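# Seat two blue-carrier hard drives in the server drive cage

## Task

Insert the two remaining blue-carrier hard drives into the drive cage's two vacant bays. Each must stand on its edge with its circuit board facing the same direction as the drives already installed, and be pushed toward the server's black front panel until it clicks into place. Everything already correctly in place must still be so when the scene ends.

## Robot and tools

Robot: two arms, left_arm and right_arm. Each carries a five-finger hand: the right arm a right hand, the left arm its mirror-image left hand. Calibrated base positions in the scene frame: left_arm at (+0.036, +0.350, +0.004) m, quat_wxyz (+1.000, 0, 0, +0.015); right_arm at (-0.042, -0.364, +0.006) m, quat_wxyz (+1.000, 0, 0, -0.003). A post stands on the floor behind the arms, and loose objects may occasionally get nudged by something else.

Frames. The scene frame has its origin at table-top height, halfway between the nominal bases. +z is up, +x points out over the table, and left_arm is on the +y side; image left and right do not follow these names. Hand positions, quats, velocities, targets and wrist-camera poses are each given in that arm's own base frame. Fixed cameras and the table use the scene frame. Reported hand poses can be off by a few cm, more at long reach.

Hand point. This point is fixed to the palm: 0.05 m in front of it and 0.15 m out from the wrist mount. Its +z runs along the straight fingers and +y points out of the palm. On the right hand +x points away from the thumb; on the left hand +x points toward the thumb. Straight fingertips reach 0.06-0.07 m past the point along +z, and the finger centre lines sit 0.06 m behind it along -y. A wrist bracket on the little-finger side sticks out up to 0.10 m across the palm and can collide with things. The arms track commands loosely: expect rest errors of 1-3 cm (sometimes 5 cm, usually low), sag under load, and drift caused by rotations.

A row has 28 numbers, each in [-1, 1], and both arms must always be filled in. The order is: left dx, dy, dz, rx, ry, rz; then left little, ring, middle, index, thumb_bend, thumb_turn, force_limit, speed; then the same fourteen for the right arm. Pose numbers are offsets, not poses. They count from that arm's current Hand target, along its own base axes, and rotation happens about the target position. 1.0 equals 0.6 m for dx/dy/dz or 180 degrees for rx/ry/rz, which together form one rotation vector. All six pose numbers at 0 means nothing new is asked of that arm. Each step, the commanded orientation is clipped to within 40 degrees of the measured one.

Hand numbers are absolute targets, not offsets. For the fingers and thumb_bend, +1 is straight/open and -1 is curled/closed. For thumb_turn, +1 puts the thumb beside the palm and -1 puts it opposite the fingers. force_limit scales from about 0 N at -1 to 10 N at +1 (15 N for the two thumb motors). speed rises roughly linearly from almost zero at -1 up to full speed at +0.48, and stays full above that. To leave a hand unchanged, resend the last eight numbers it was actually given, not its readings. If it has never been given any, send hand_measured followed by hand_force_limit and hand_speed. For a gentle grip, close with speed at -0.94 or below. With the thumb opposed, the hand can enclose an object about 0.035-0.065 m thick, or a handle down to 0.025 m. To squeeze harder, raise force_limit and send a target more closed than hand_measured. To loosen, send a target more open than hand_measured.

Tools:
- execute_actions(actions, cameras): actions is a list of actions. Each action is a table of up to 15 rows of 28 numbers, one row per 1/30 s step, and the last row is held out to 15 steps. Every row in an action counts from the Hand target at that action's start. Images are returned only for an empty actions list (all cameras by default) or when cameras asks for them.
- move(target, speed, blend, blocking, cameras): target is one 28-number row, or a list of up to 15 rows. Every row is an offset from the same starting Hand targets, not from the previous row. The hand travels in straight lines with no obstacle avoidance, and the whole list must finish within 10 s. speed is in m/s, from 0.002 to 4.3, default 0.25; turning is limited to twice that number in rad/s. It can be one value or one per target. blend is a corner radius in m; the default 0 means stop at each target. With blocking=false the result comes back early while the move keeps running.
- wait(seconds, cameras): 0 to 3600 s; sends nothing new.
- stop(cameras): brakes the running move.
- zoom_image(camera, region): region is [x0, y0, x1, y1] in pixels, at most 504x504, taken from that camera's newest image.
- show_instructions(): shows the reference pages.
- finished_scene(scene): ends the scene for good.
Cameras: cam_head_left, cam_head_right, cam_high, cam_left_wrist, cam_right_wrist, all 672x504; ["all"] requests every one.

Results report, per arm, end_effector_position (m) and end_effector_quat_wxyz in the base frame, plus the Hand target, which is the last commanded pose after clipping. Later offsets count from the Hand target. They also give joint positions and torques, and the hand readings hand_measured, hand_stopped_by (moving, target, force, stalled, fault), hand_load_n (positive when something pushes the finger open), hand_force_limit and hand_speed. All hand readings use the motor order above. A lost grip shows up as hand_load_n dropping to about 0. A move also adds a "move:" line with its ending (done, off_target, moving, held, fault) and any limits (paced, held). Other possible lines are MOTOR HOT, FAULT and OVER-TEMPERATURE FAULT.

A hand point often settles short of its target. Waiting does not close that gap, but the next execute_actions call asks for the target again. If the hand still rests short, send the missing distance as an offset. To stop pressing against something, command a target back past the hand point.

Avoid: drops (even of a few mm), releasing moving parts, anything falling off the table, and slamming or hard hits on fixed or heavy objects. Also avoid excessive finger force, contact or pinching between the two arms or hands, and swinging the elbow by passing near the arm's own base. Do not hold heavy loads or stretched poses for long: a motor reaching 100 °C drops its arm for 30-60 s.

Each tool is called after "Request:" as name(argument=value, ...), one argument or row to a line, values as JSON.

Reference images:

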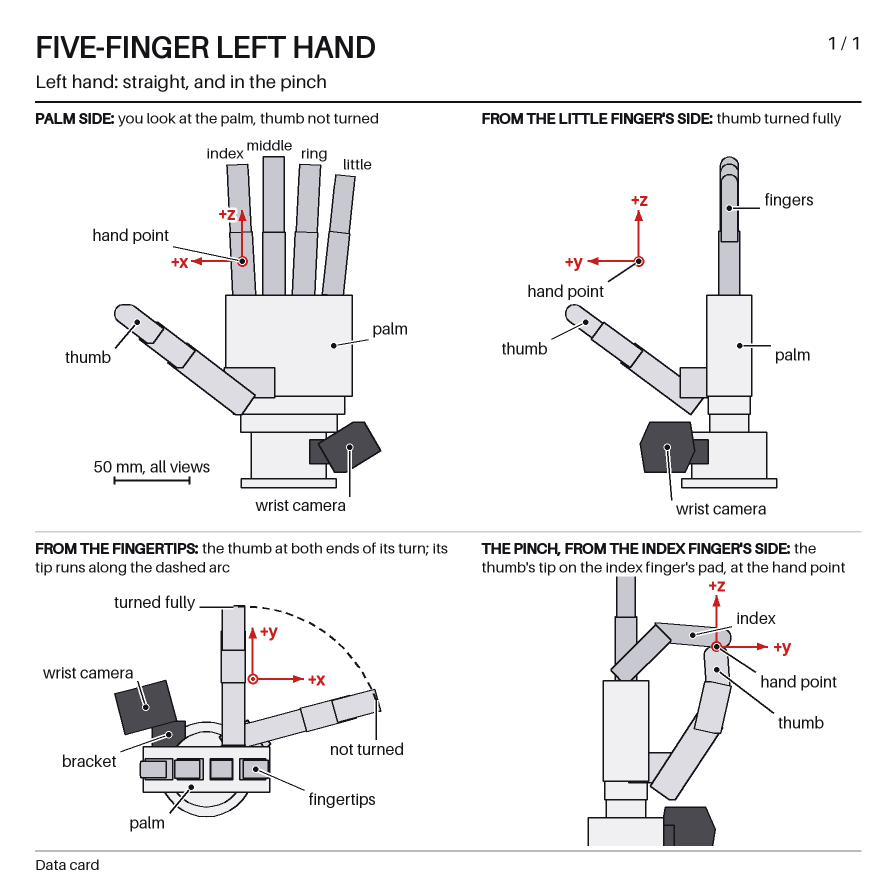

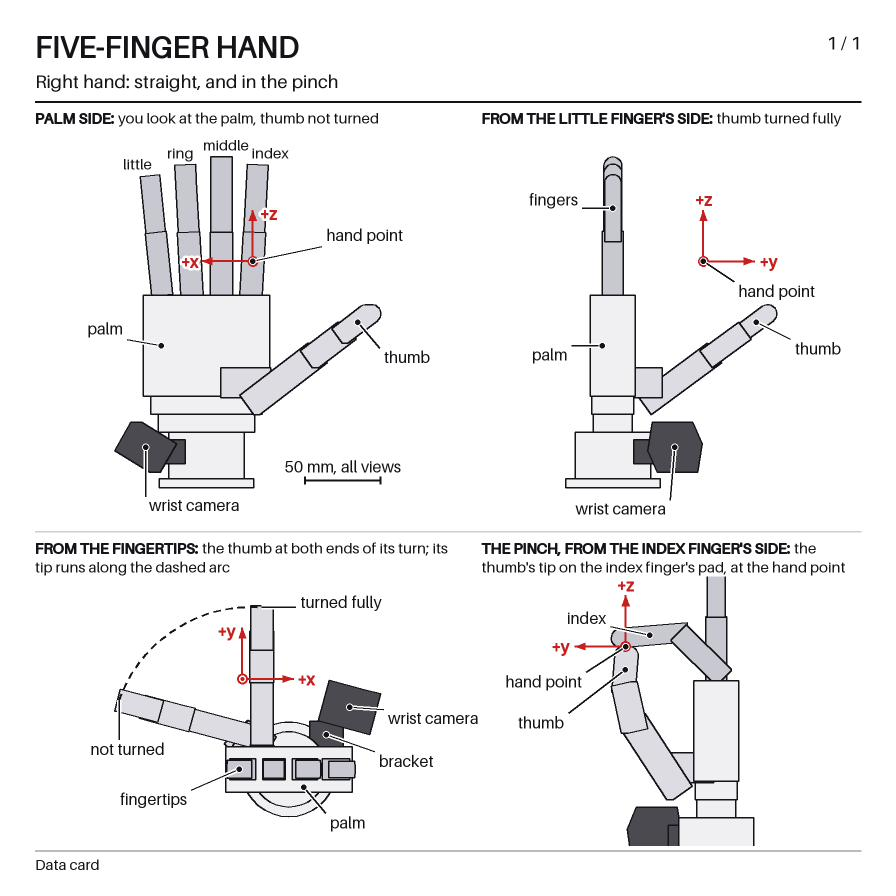

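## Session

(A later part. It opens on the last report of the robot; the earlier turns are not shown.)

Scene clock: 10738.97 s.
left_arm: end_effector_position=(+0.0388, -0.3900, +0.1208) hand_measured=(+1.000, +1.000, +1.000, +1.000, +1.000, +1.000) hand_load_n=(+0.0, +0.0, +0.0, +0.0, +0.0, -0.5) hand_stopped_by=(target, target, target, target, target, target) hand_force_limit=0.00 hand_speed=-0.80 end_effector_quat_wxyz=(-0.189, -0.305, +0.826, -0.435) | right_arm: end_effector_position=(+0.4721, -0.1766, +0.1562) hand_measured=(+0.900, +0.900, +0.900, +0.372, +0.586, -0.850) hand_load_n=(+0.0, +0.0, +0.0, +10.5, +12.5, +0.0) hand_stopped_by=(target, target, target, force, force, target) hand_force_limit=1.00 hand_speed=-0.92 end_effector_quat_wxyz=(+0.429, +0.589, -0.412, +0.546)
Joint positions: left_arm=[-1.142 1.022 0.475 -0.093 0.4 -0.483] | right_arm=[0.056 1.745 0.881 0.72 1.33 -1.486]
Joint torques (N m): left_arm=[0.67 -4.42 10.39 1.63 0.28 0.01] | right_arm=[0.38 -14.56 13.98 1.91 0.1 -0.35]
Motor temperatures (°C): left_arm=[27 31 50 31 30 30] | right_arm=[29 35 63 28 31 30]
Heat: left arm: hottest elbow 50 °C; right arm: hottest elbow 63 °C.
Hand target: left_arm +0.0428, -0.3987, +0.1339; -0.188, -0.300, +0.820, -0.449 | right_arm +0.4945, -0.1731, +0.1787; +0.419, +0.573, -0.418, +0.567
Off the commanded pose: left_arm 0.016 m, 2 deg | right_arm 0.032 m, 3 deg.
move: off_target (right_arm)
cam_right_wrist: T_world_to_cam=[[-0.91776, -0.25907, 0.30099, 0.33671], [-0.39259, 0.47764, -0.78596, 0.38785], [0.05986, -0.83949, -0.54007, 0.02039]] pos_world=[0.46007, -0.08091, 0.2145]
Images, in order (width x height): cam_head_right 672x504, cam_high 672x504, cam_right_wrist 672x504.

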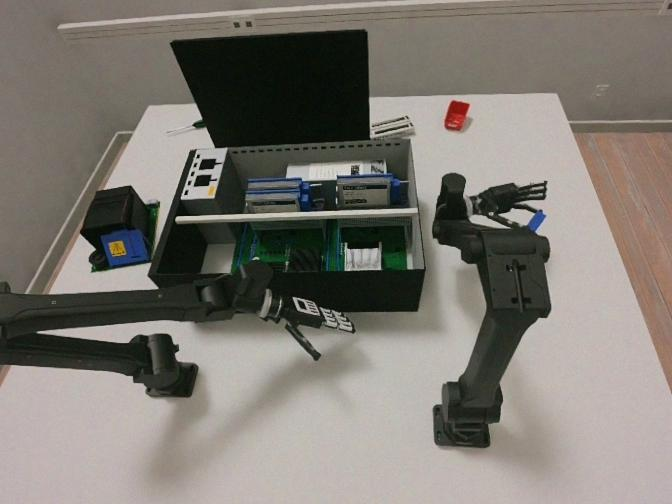

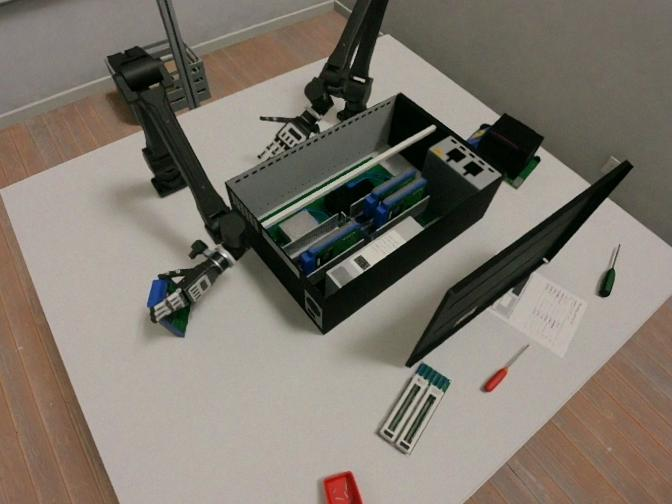

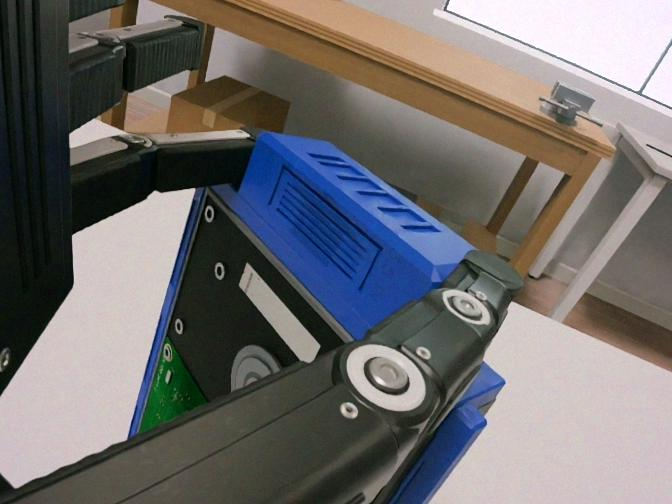

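Request:
move(
  target=[0,0,0,0,0,0,1,1,1,1,1,1,0,-0.8, 0.005,0.008,0.004,-0.0725,0.0174,0,0.9,0.9,0.9,-0.1,0.1,-0.85,1,-0.92],
  speed=0.05,
  cameras=["cam_right_wrist","cam_high","cam_head_right"],
)

Request:
zoom_image(
  camera="cam_high",
  region=[140, 260, 220, 345],
)

Scene clock: 10817.60 s.
left_arm: end_effector_position=(+0.0388, -0.3900, +0.1208) hand_measured=(+1.000, +1.000, +1.000, +1.000, +1.000, +1.000) hand_load_n=(+0.0, +0.0, +0.0, +0.0, +0.0, -0.5) hand_stopped_by=(target, target, target, target, target, target) hand_force_limit=0.00 hand_speed=-0.80 end_effector_quat_wxyz=(-0.189, -0.305, +0.826, -0.435) | right_arm: end_effector_position=(+0.4811, -0.1728, +0.1562) hand_measured=(+0.900, +0.900, +0.900, +0.372, +0.586, -0.850) hand_load_n=(+0.0, +0.0, +0.0, +10.5, +12.0, +2.5) hand_stopped_by=(target, target, target, force, force, target) hand_force_limit=1.00 hand_speed=-0.92 end_effector_quat_wxyz=(+0.466, +0.574, -0.357, +0.570)
Joint positions: left_arm=[-1.142 1.022 0.475 -0.093 0.4 -0.483] | right_arm=[0.069 1.906 0.881 1.346 1.298 -2.009]
Joint torques (N m): left_arm=[0.73 -4.48 10.39 1.63 0.28 0.01] | right_arm=[0.79 -15.56 11.06 1.46 -0.72 -0.59]
Motor temperatures (°C): left_arm=[27 31 50 31 30 30] | right_arm=[29 36 58 28 30 31]
Heat: left arm: hottest elbow 50 °C; right arm: hottest elbow 58 °C.
Hand target: left_arm +0.0428, -0.3987, +0.1339; -0.188, -0.300, +0.820, -0.449 | right_arm +0.4975, -0.1682, +0.1812; +0.492, +0.537, -0.339, +0.595
Off the commanded pose: left_arm 0.016 m, 2 deg | right_arm 0.030 m, 6 deg.
joint sent to its limit (right arm) — joint 6 (wrist roll), lower limit. The joint targets are off in orientation, not in position.
move: off_target (right_arm)
cam_right_wrist: T_world_to_cam=[[-0.89847, -0.24296, 0.36568, 0.3293], [-0.43311, 0.35418, -0.82884, 0.39441], [0.07185, -0.90307, -0.42345, -0.01197]] pos_world=[0.46755, -0.07049, 0.20141]
Images, in order (width x height): cam_head_right 672x504, cam_high 672x504, cam_right_wrist 672x504.

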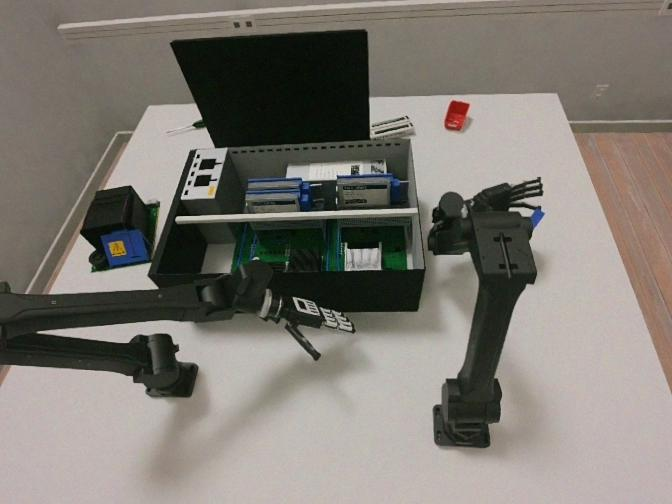

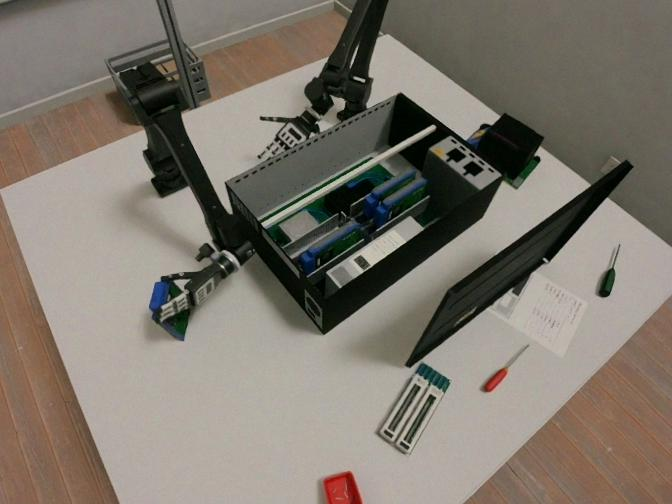

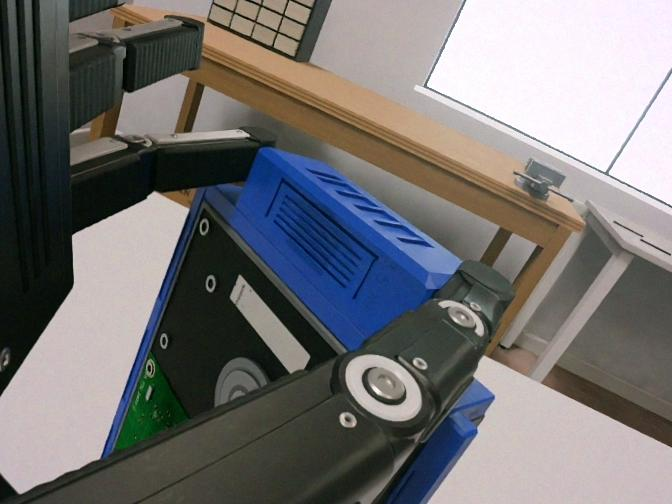

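Scaled by 5.929 from the camera's image (finer frame: 960x720).

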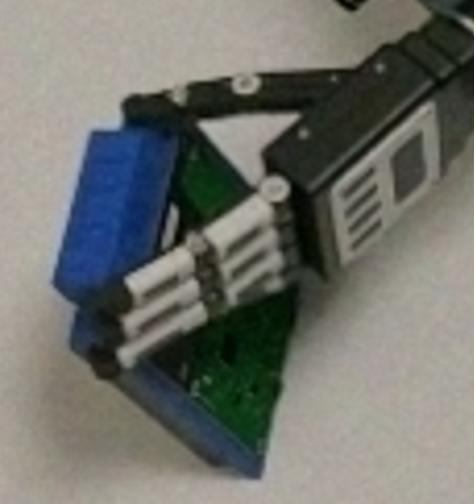

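Request:
move(
  target=[0,0,0,0,0,0,1,1,1,1,1,1,0,-0.8, 0.045,0.053,-0.012,0.043,-0.012,0,0.9,0.9,0.9,-0.1,0.1,-0.85,1,-0.92],
  speed=0.05,
  cameras=["cam_right_wrist","cam_high","cam_head_right"],
)

Request:
zoom_image(
  camera="cam_high",
  region=[140, 260, 220, 345],
)

Scene clock: 10850.13 s.
left_arm: end_effector_position=(+0.0388, -0.3900, +0.1208) hand_measured=(+1.000, +1.000, +1.000, +1.000, +1.000, +1.000) hand_load_n=(+0.0, +0.0, +0.0, +0.0, +0.0, +0.0) hand_stopped_by=(target, target, target, target, target, target) hand_force_limit=0.00 hand_speed=-0.80 end_effector_quat_wxyz=(-0.189, -0.305, +0.826, -0.435) | right_arm: end_effector_position=(+0.5042, -0.1430, +0.1549) hand_measured=(+0.900, +0.900, +0.900, +0.372, +0.586, -0.850) hand_load_n=(+0.0, +0.0, +0.0, +10.5, +12.0, +3.0) hand_stopped_by=(target, target, target, force, force, target) hand_force_limit=1.00 hand_speed=-0.92 end_effector_quat_wxyz=(+0.460, +0.568, -0.381, +0.565)
Joint positions: left_arm=[-1.142 1.022 0.475 -0.093 0.4 -0.483] | right_arm=[0.123 1.95 0.98 1.321 1.386 -2.01]
Joint torques (N m): left_arm=[0.67 -4.48 10.39 1.63 0.28 0.01] | right_arm=[1.2 -15.79 12.93 0.57 -0.51 -0.14]
Motor temperatures (°C): left_arm=[27 31 50 31 30 30] | right_arm=[29 36 57 28 31 31]
Heat: left arm: hottest elbow 50 °C; right arm: hottest elbow 57 °C.
Hand target: left_arm +0.0428, -0.3987, +0.1339; -0.188, -0.300, +0.820, -0.449 | right_arm +0.5244, -0.1366, +0.1739; +0.449, +0.558, -0.388, +0.580
Off the commanded pose: left_arm 0.016 m, 2 deg | right_arm 0.029 m, 3 deg.
move: off_target (right_arm)
cam_right_wrist: T_world_to_cam=[[-0.91496, -0.22758, 0.33326, 0.37334], [-0.3994, 0.39253, -0.82849, 0.38122], [0.05774, -0.89114, -0.45004, 0.02571]] pos_world=[0.49236, -0.04176, 0.20299]
Images, in order (width x height): cam_head_right 672x504, cam_high 672x504, cam_right_wrist 672x504.

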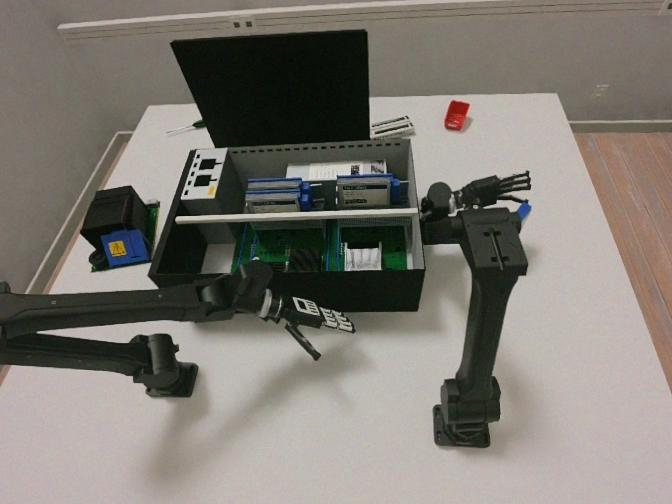

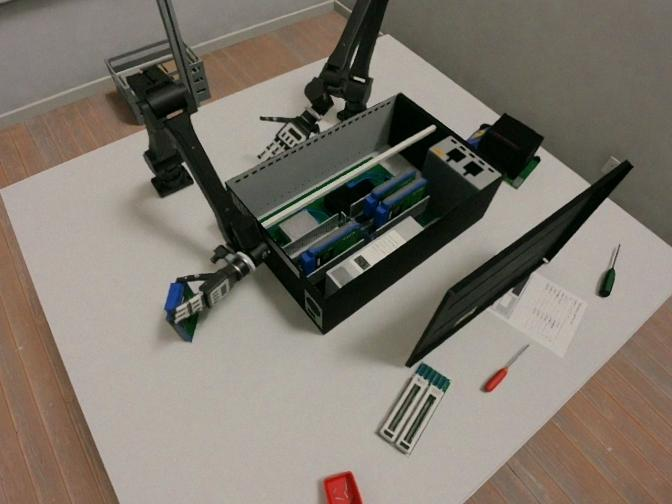

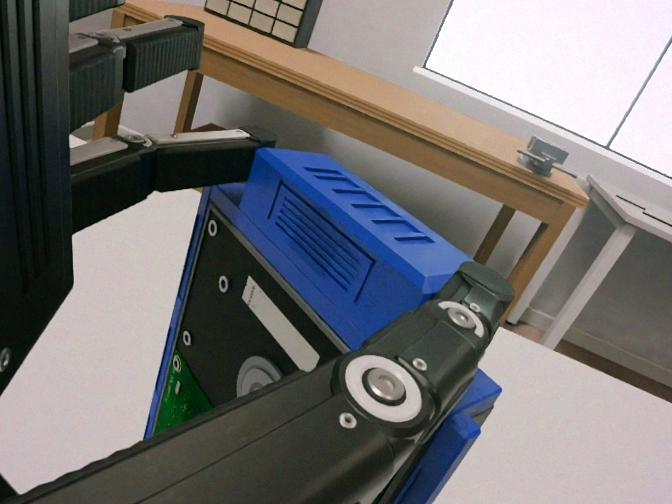

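Scaled by 5.929 from the camera's image (finer frame: 960x720).

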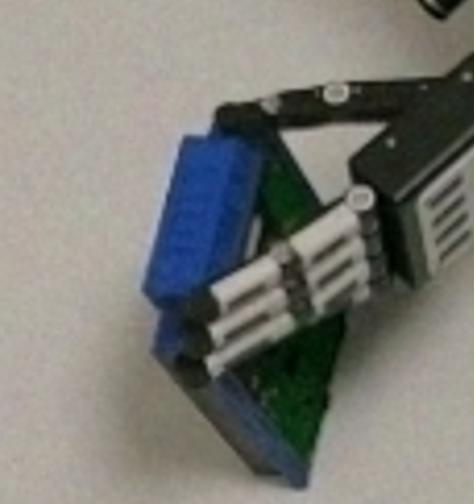

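Request:
move(
  target=[0,0,0,0,0,0,1,1,1,1,1,1,0,-0.8, 0.035,0.042,-0.015,0.0,0.0,0,0.9,0.9,0.9,-0.1,0.1,-0.85,1,-0.92],
  speed=0.05,
  cameras=["cam_right_wrist","cam_high"],
)

Request:
zoom_image(
  camera="cam_high",
  region=[150, 260, 230, 345],
)

Scene clock: 10871.57 s.
left_arm: end_effector_position=(+0.0388, -0.3900, +0.1208) hand_measured=(+1.000, +1.000, +1.000, +1.000, +1.000, +1.000) hand_load_n=(+0.0, -0.5, +0.0, +0.0, +0.0, +0.0) hand_stopped_by=(target, target, target, target, target, target) hand_force_limit=0.00 hand_speed=-0.80 end_effector_quat_wxyz=(-0.189, -0.305, +0.826, -0.435) | right_arm: end_effector_position=(+0.5183, -0.1400, +0.1547) hand_measured=(+0.900, +0.900, +0.900, +0.372, +0.586, -0.850) hand_load_n=(+0.0, +0.0, +0.0, +10.0, +12.0, +1.0) hand_stopped_by=(target, target, target, force, force, target) hand_force_limit=1.00 hand_speed=-0.92 end_effector_quat_wxyz=(+0.467, +0.562, -0.394, +0.557)
Joint positions: left_arm=[-1.142 1.022 0.475 -0.093 0.4 -0.483] | right_arm=[0.123 1.988 1.051 1.326 1.422 -2.042]
Joint torques (N m): left_arm=[0.62 -4.48 10.37 1.65 0.28 0] | right_arm=[4.54 -14.51 13.33 1.18 -0.48 -0.2]
Motor temperatures (°C): left_arm=[27 31 50 31 30 30] | right_arm=[29 37 58 27 31 31]
Heat: left arm: hottest elbow 50 °C; right arm: hottest elbow 58 °C.
Hand target: left_arm +0.0428, -0.3987, +0.1339; -0.188, -0.300, +0.820, -0.449 | right_arm +0.5455, -0.1112, +0.1649; +0.449, +0.558, -0.388, +0.580
Off the commanded pose: left_arm 0.016 m, 2 deg | right_arm 0.041 m, 4 deg.
joint sent to its limit (right arm) — joint 6 (wrist roll), lower limit. The joint targets still meet the commanded pose.
move: off_target (right_arm)
cam_right_wrist: T_world_to_cam=[[-0.92368, -0.19792, 0.32808, 0.39644], [-0.38214, 0.41334, -0.82651, 0.37915], [0.02798, -0.88881, -0.45743, 0.04432]] pos_world=[0.50983, -0.03886, 0.20358]
Images, in order (width x height): cam_high 672x504, cam_right_wrist 672x504.

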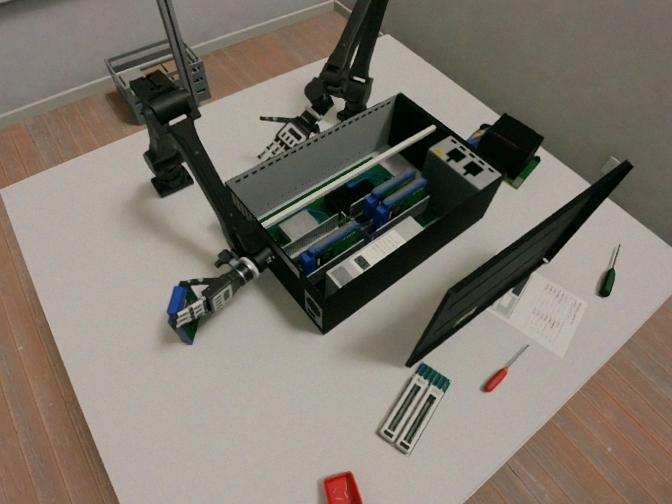

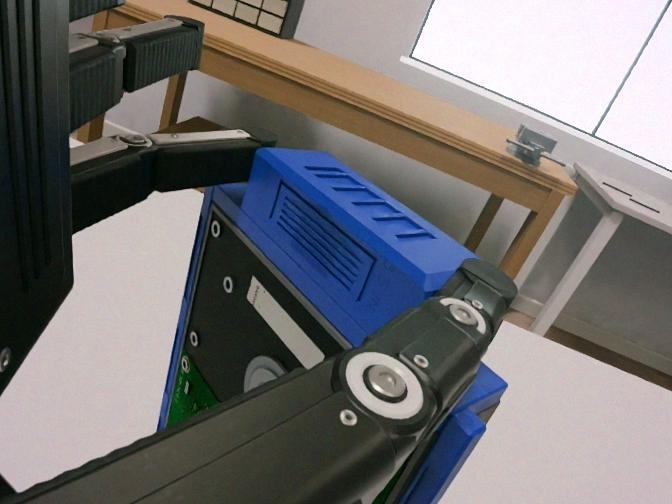

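Scaled by 5.929 from the camera's image (finer frame: 960x720).

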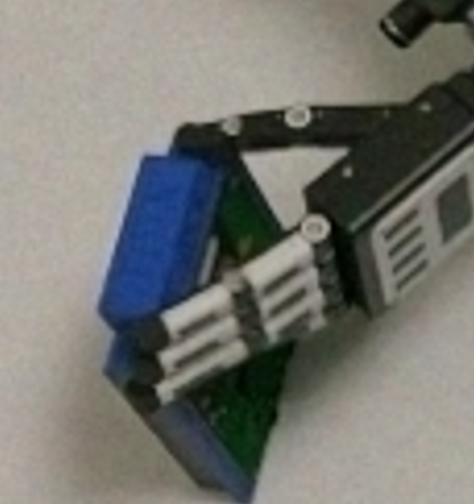

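Request:
move(
  target=[0,0,0,0,0,0,1,1,1,1,1,1,0,-0.8, -0.03,-0.048,0.003,0.0,0.0,0,0.9,0.9,0.9,-0.1,0.1,-0.85,1,-0.92],
  speed=0.05,
  cameras=["cam_right_wrist","cam_high","cam_head_right"],
)

Request:
zoom_image(
  camera="cam_high",
  region=[150, 260, 230, 345],
)

Request:
zoom_image(
  camera="cam_head_right",
  region=[400, 150, 560, 270],
)

Scene clock: 10952.67 s.
left_arm: end_effector_position=(+0.0388, -0.3900, +0.1208) hand_measured=(+1.000, +1.000, +1.000, +1.000, +1.000, +1.000) hand_load_n=(+0.0, +0.0, +0.0, +0.0, +0.0, +0.0) hand_stopped_by=(target, target, target, target, target, target) hand_force_limit=0.00 hand_speed=-0.80 end_effector_quat_wxyz=(-0.189, -0.305, +0.826, -0.435) | right_arm: end_effector_position=(+0.5254, -0.1415, +0.1545) hand_measured=(+0.900, +0.900, +0.900, +0.372, +0.586, -0.850) hand_load_n=(+0.0, +0.0, +0.0, +10.5, +12.0, +1.5) hand_stopped_by=(target, target, target, force, force, target) hand_force_limit=1.00 hand_speed=-0.92 end_effector_quat_wxyz=(+0.453, +0.559, -0.392, +0.573)
Joint positions: left_arm=[-1.142 1.022 0.475 -0.093 0.4 -0.483] | right_arm=[0.121 1.989 1.051 1.323 1.388 -2.007]
Joint torques (N m): left_arm=[0.73 -4.48 10.39 1.63 0.28 0.01] | right_arm=[0.15 -18.37 7.51 0.54 -0.9 -0.13]
Motor temperatures (°C): left_arm=[27 31 50 31 30 30] | right_arm=[29 38 57 27 30 30]
Heat: left arm: hottest elbow 50 °C; right arm: hottest elbow 57 °C.
Hand target: left_arm +0.0428, -0.3987, +0.1339; -0.188, -0.300, +0.820, -0.449 | right_arm +0.5274, -0.1402, +0.1667; +0.449, +0.558, -0.388, +0.580
Off the commanded pose: left_arm 0.016 m, 2 deg | right_arm 0.012 m, 1 deg.
move: off_target (right_arm)
cam_right_wrist: T_world_to_cam=[[-0.92703, -0.22581, 0.29937, 0.40511], [-0.36832, 0.39861, -0.83991, 0.37507], [0.07033, -0.88889, -0.45269, 0.01978]] pos_world=[0.51231, -0.04045, 0.2027]
Images, in order (width x height): cam_head_right 672x504, cam_high 672x504, cam_right_wrist 672x504.

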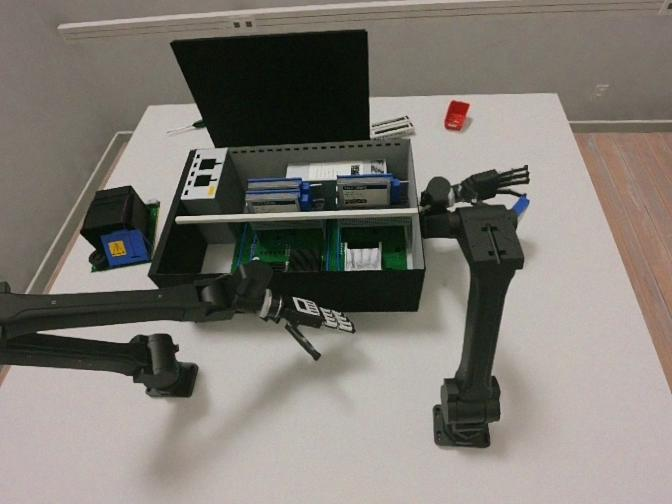

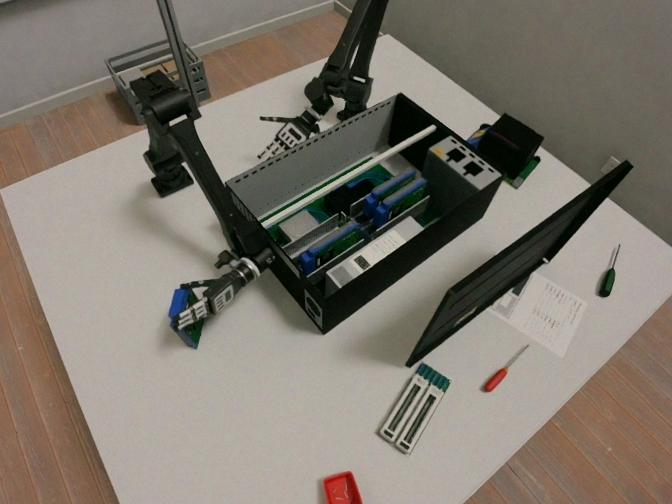

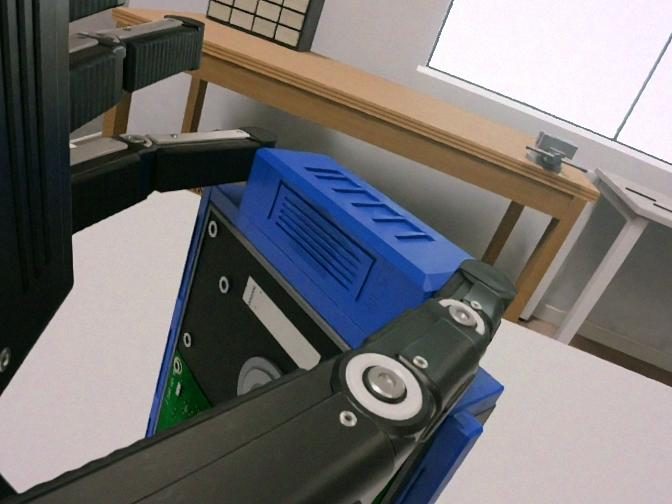

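Scaled by 5.929 from the camera's image (finer frame: 960x720).

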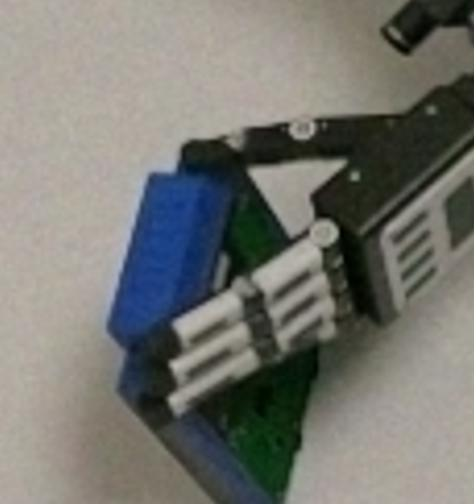

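Scaled by 3.150 from the camera's image (finer frame: 960x720).

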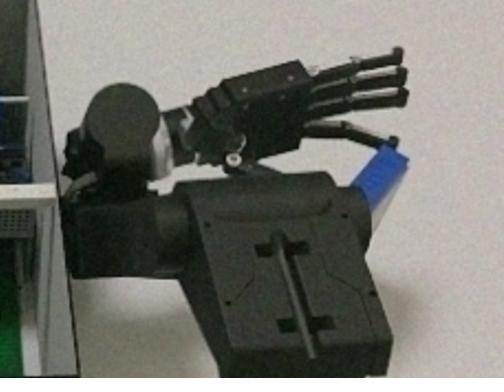

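Request:
move(
  target=[0,0,0,0,0,0,1,1,1,1,1,1,0,-0.8, 0.0,0.0,-0.015,0.0,0.0,0,0.9,0.9,0.9,-0.1,0.1,-0.85,1,-0.92],
  speed=0.05,
  cameras=["cam_right_wrist"],
)

Scene clock: 10990.97 s.
left_arm: end_effector_position=(+0.0388, -0.3900, +0.1208) hand_measured=(+1.000, +1.000, +1.000, +1.000, +1.000, +1.000) hand_load_n=(+0.0, +0.0, +0.0, +0.0, -0.5, +0.0) hand_stopped_by=(target, target, target, target, target, target) hand_force_limit=0.00 hand_speed=-0.80 end_effector_quat_wxyz=(-0.189, -0.305, +0.826, -0.435) | right_arm: end_effector_position=(+0.5255, -0.1415, +0.1544) hand_measured=(+0.900, +0.900, +0.900, +0.372, +0.586, -0.850) hand_load_n=(+0.0, +0.0, +0.0, +10.0, +12.0, +1.0) hand_stopped_by=(target, target, target, force, force, target) hand_force_limit=1.00 hand_speed=-0.92 end_effector_quat_wxyz=(+0.452, +0.558, -0.392, +0.574)
Joint positions: left_arm=[-1.142 1.022 0.475 -0.093 0.4 -0.483] | right_arm=[0.121 1.989 1.051 1.323 1.387 -2.005]
Joint torques (N m): left_arm=[0.67 -4.48 10.39 1.63 0.28 0.01] | right_arm=[0.38 -16.62 7.2 0.83 -0.74 -0.1]
Heat: left arm: hottest elbow 50 °C; right arm: hottest elbow 54 °C.
Hand target: left_arm +0.0428, -0.3987, +0.1339; -0.188, -0.300, +0.820, -0.449 | right_arm +0.5273, -0.1402, +0.1577; +0.449, +0.558, -0.388, +0.580
Off the commanded pose: left_arm 0.016 m, 2 deg | right_arm 0.004 m, 1 deg.
move: done
cam_right_wrist: T_world_to_cam=[[-0.92749, -0.2263, 0.29756, 0.40572], [-0.36693, 0.39878, -0.84044, 0.37439], [0.07153, -0.88869, -0.4529, 0.01916]] pos_world=[0.51231, -0.04045, 0.2026]

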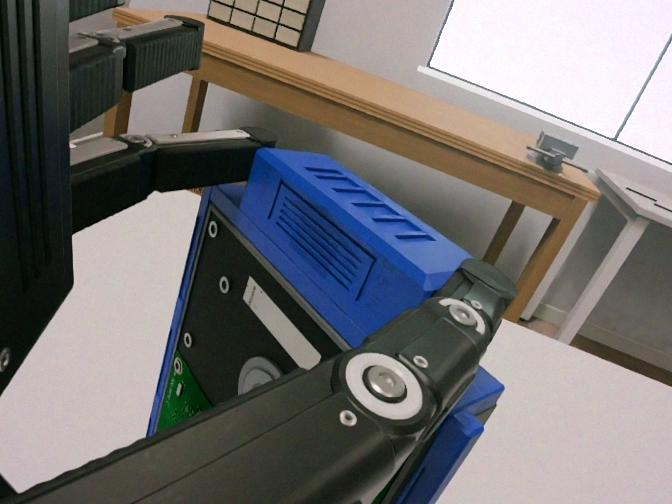

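Request:
move(
  target=[0,0,0,0,0,0,1,1,1,1,1,1,0,-0.8, 0.0,0.0,-0.015,0.0,0.0,0,0.9,0.9,0.9,-0.1,0.1,-0.85,1,-0.92],
  speed=0.05,
)

Request:
move(
  target=[0,0,0,0,0,0,1,1,1,1,1,1,0,-0.8, 0.0,0.0,-0.01,0.0,0.0,0,0.9,0.9,0.9,-0.1,0.1,-0.85,1,-0.92],
  speed=0.05,
  cameras=["cam_right_wrist"],
)

Scene clock: 10998.60 s.
left_arm: end_effector_position=(+0.0388, -0.3900, +0.1208) hand_measured=(+1.000, +1.000, +1.000, +1.000, +1.000, +1.000) hand_load_n=(+0.0, +0.0, +0.0, +0.0, +0.0, +0.0) hand_stopped_by=(target, target, target, target, target, target) hand_force_limit=0.00 hand_speed=-0.80 end_effector_quat_wxyz=(-0.189, -0.305, +0.826, -0.435) | right_arm: end_effector_position=(+0.5259, -0.1415, +0.1535) hand_measured=(+0.900, +0.900, +0.900, +0.372, +0.586, -0.850) hand_load_n=(+0.0, +0.0, +0.0, +10.0, +12.0, +0.0) hand_stopped_by=(target, target, target, force, force, target) hand_force_limit=1.00 hand_speed=-0.92 end_effector_quat_wxyz=(+0.450, +0.556, -0.394, +0.577)
Joint positions: left_arm=[-1.142 1.022 0.475 -0.093 0.4 -0.483] | right_arm=[0.121 1.993 1.051 1.337 1.385 -2.005]
Joint torques (N m): left_arm=[0.67 -4.48 10.37 1.65 0.28 0.01] | right_arm=[0.85 -14.74 7.3 1.5 -0.64 0.01]
Heat: left arm: hottest elbow 50 °C; right arm: hottest elbow 53 °C.
Hand target: left_arm +0.0428, -0.3987, +0.1339; -0.188, -0.300, +0.820, -0.449 | right_arm +0.5274, -0.1402, +0.1487; +0.449, +0.558, -0.388, +0.580
Off the commanded pose: left_arm 0.016 m, 2 deg | right_arm 0.005 m, 1 deg.
move: done

Scene clock: 10999.30 s.
left_arm: end_effector_position=(+0.0388, -0.3900, +0.1208) hand_measured=(+1.000, +1.000, +1.000, +1.000, +1.000, +1.000) hand_load_n=(+0.0, +0.0, +0.0, +0.0, +0.0, -0.5) hand_stopped_by=(target, target, target, target, target, target) hand_force_limit=0.00 hand_speed=-0.80 end_effector_quat_wxyz=(-0.189, -0.305, +0.826, -0.435) | right_arm: end_effector_position=(+0.5264, -0.1415, +0.1527) hand_measured=(+0.900, +0.900, +0.900, +0.372, +0.586, -0.850) hand_load_n=(+0.0, +0.0, +0.0, +10.0, +12.0, +0.0) hand_stopped_by=(target, target, target, force, force, target) hand_force_limit=1.00 hand_speed=-0.92 end_effector_quat_wxyz=(+0.446, +0.553, -0.396, +0.582)
Joint positions: left_arm=[-1.142 1.022 0.475 -0.093 0.4 -0.483] | right_arm=[0.121 1.996 1.051 1.355 1.381 -2.005]
Joint torques (N m): left_arm=[0.67 -4.48 10.39 1.65 0.28 0.01] | right_arm=[-0.15 -14.92 7.35 1.31 -0.58 -0.07]
Heat: left arm: hottest elbow 50 °C; right arm: hottest elbow 53 °C.
Hand target: left_arm +0.0428, -0.3987, +0.1339; -0.188, -0.300, +0.820, -0.449 | right_arm +0.5274, -0.1402, +0.1427; +0.449, +0.558, -0.388, +0.580
Off the commanded pose: left_arm 0.016 m, 2 deg | right_arm 0.010 m, 1 deg.
move: done
cam_right_wrist: T_world_to_cam=[[-0.93321, -0.23179, 0.27459, 0.41269], [-0.34847, 0.39729, -0.84896, 0.36465], [0.08769, -0.88794, -0.45152, 0.00965]] pos_world=[0.51135, -0.04065, 0.20061]

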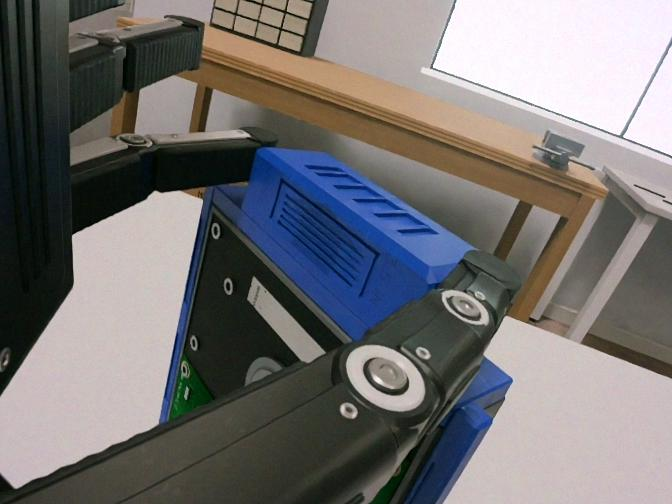

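Request:
move(
  target=[0,0,0,0,0,0,1,1,1,1,1,1,0,-0.8, 0.0,0.0,0.014,0.0,0.0,0,0.9,0.9,0.9,-0.1,0.1,-0.85,1,-0.92],
  speed=0.05,
)

Request:
move(
  target=[0,0,0,0,0,0,1,1,1,1,1,1,0,-0.8, 0,0,0,0,0,0,0.9,0.9,0.9,0.75,0.95,-0.85,0.1,-0.9],
  cameras=["cam_right_wrist","cam_high"],
)

Request:
zoom_image(
  camera="cam_high",
  region=[150, 260, 230, 360],
)

Scene clock: 11023.03 s.
left_arm: end_effector_position=(+0.0388, -0.3900, +0.1208) hand_measured=(+1.000, +1.000, +1.000, +1.000, +1.000, +1.000) hand_load_n=(+0.0, +0.0, +0.0, +0.0, +0.0, +0.0) hand_stopped_by=(target, target, target, target, target, target) hand_force_limit=0.00 hand_speed=-0.80 end_effector_quat_wxyz=(-0.189, -0.305, +0.826, -0.435) | right_arm: end_effector_position=(+0.5264, -0.1415, +0.1527) hand_measured=(+0.900, +0.900, +0.900, +0.372, +0.586, -0.850) hand_load_n=(+0.0, +0.0, +0.0, +10.0, +12.0, +0.0) hand_stopped_by=(target, target, target, force, force, target) hand_force_limit=1.00 hand_speed=-0.92 end_effector_quat_wxyz=(+0.446, +0.553, -0.396, +0.582)
Joint positions: left_arm=[-1.142 1.022 0.475 -0.093 0.4 -0.483] | right_arm=[0.121 1.996 1.051 1.355 1.381 -2.005]
Joint torques (N m): left_arm=[0.73 -4.48 10.4 1.63 0.28 0.01] | right_arm=[1.55 -15.62 7.47 0.85 -0.6 -0.11]
Motor temperatures (°C): left_arm=[27 31 50 31 30 30] | right_arm=[29 38 52 27 31 30]
Heat: left arm: hottest elbow 50 °C; right arm: hottest elbow 52 °C.
Hand target: left_arm +0.0428, -0.3987, +0.1339; -0.188, -0.300, +0.820, -0.449 | right_arm +0.5274, -0.1402, +0.1511; +0.449, +0.558, -0.388, +0.580
Off the commanded pose: left_arm 0.016 m, 2 deg | right_arm 0.002 m, 1 deg.
move: done

Scene clock: 11025.83 s.
left_arm: end_effector_position=(+0.0388, -0.3900, +0.1208) hand_measured=(+1.000, +1.000, +1.000, +1.000, +1.000, +1.000) hand_load_n=(+0.0, +0.0, +0.0, +0.0, +0.0, +0.0) hand_stopped_by=(target, target, target, target, target, target) hand_force_limit=0.00 hand_speed=-0.80 end_effector_quat_wxyz=(-0.189, -0.305, +0.826, -0.435) | right_arm: end_effector_position=(+0.5270, -0.1416, +0.1530) hand_measured=(+0.900, +0.900, +0.900, +0.750, +0.950, -0.850) hand_load_n=(+0.0, +0.0, +0.0, +0.0, +0.5, +0.0) hand_stopped_by=(target, target, target, target, target, target) hand_force_limit=0.10 hand_speed=-0.90 end_effector_quat_wxyz=(+0.445, +0.553, -0.395, +0.583)
Joint positions: left_arm=[-1.142 1.022 0.475 -0.093 0.4 -0.483] | right_arm=[0.121 1.996 1.051 1.355 1.378 -2.006]
Joint torques (N m): left_arm=[0.67 -4.54 10.39 1.63 0.28 0.01] | right_arm=[1.44 -15.68 7.54 0.61 -0.38 -0.11]
Heat: left arm: hottest elbow 50 °C; right arm: hottest elbow 52 °C.
Hand target: left_arm +0.0428, -0.3987, +0.1339; -0.188, -0.300, +0.820, -0.449 | right_arm +0.5273, -0.1402, +0.1511; +0.449, +0.558, -0.388, +0.580
Off the commanded pose: left_arm 0.016 m, 2 deg | right_arm 0.002 m, 1 deg.
move: done
cam_right_wrist: T_world_to_cam=[[-0.93244, -0.23419, 0.27516, 0.4124], [-0.34986, 0.39488, -0.84951, 0.36569], [0.09029, -0.88838, -0.45014, 0.00808]] pos_world=[0.51175, -0.04065, 0.20081]
Images, in order (width x height): cam_high 672x504, cam_right_wrist 672x504.

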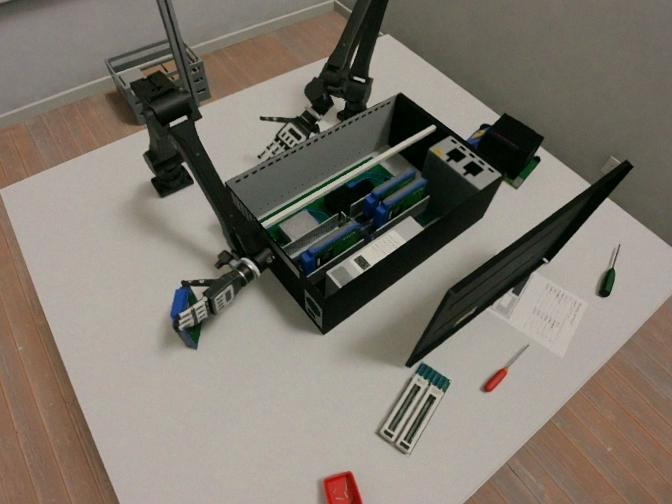

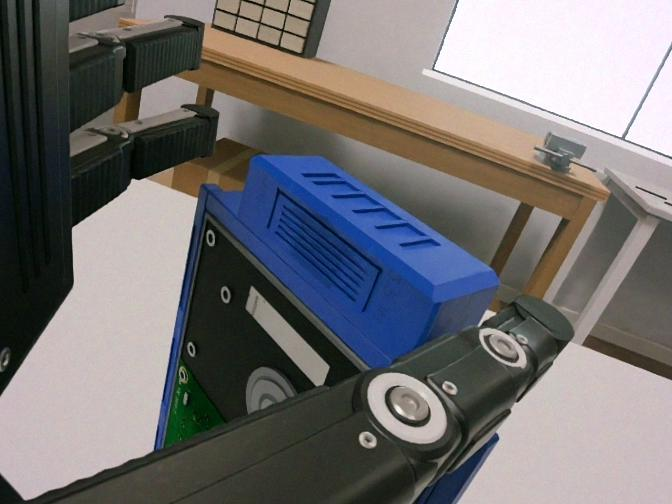

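Scaled by 5.040 from the camera's image (finer frame: 960x720).

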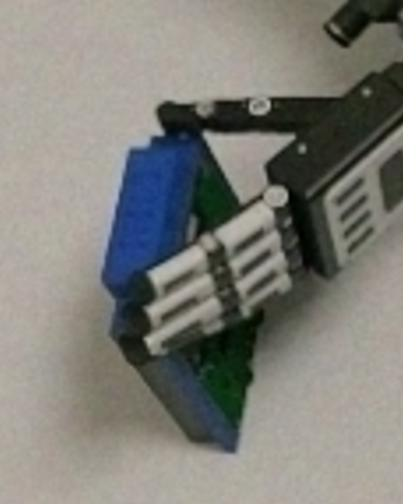

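Request:
move(
  target=[
    [0,0,0,0,0,0,1,1,1,1,1,1,0,-0.8, 0.01,0.0,0.05,0,0,0,0.9,0.9,0.9,1,1,-0.85,0.1,-0.5],
    [0,0,0,0,0,0,1,1,1,1,1,1,0,-0.8, 0.01,0.0,0.22,0,0,0,0.9,0.9,0.9,1,1,-0.85,0.1,-0.5],
  ],
  speed=0.06,
  blend=[0.01,0],
  cameras=["cam_right_wrist","cam_high","cam_head_right"],
)

Request:
zoom_image(
  camera="cam_high",
  region=[150, 260, 230, 360],
)

Scene clock: 11038.23 s.
left_arm: end_effector_position=(+0.0388, -0.3900, +0.1208) hand_measured=(+1.000, +1.000, +1.000, +1.000, +1.000, +1.000) hand_load_n=(+0.0, +0.0, +0.0, +0.0, +0.0, +0.0) hand_stopped_by=(target, target, target, target, target, target) hand_force_limit=0.00 hand_speed=-0.80 end_effector_quat_wxyz=(-0.189, -0.305, +0.826, -0.435) | right_arm: end_effector_position=(+0.5226, -0.1422, +0.2581) hand_measured=(+0.900, +0.900, +0.900, +1.000, +1.000, -0.850) hand_load_n=(+0.0, +0.0, +0.0, -0.5, +0.0, +0.5) hand_stopped_by=(target, target, target, target, target, target) hand_force_limit=0.10 hand_speed=-0.50 end_effector_quat_wxyz=(+0.462, +0.572, -0.375, +0.565)
Joint positions: left_arm=[-1.142 1.022 0.475 -0.093 0.4 -0.483] | right_arm=[0.121 1.771 1.08 1.034 1.376 -2.014]
Joint torques (N m): left_arm=[0.73 -4.42 10.39 1.63 0.28 0.01] | right_arm=[1.03 -16.32 14.16 0.49 -0.36 0.02]
Heat: left arm: hottest elbow 50 °C; right arm: hottest elbow 51 °C.
Hand target: left_arm +0.0428, -0.3987, +0.1339; -0.188, -0.300, +0.820, -0.449 | right_arm +0.5334, -0.1401, +0.2832; +0.449, +0.558, -0.388, +0.580
Off the commanded pose: left_arm 0.016 m, 2 deg | right_arm 0.027 m, 3 deg.
move: off_target (right_arm)
cam_right_wrist: T_world_to_cam=[[-0.90947, -0.23199, 0.34504, 0.34945], [-0.41161, 0.38519, -0.82596, 0.47846], [0.05871, -0.8932, -0.4458, 0.06993]] pos_world=[0.51065, -0.04076, 0.30579]
Images, in order (width x height): cam_head_right 672x504, cam_high 672x504, cam_right_wrist 672x504.

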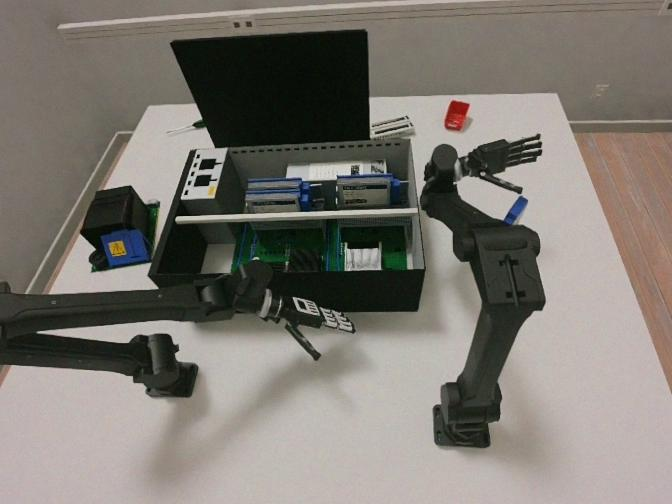

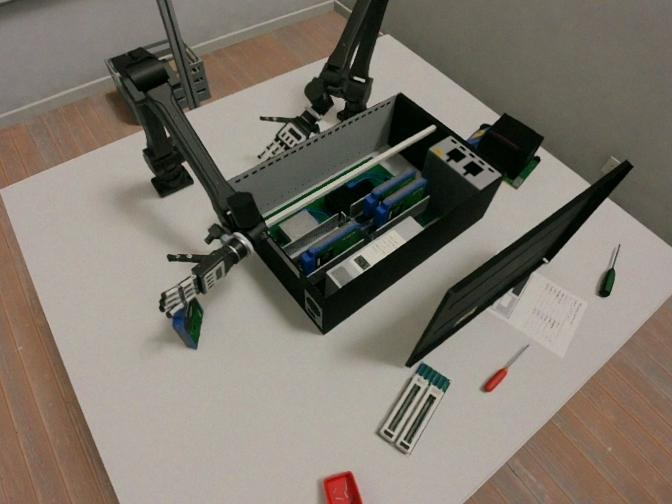

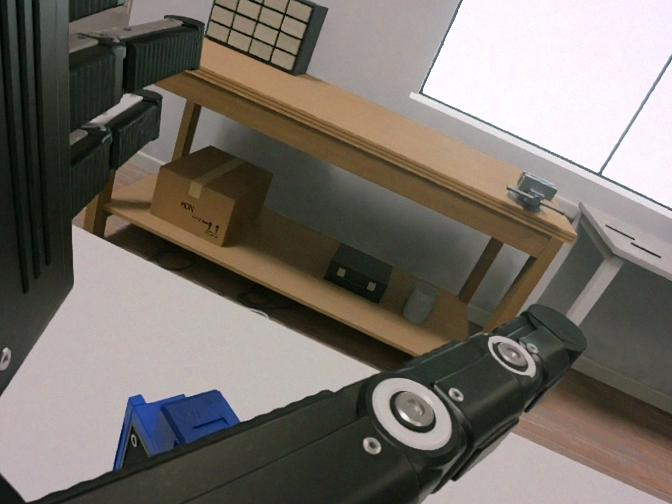

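Scaled by 5.040 from the camera's image (finer frame: 960x720).

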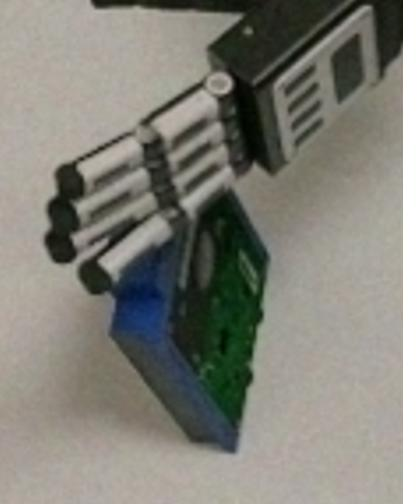

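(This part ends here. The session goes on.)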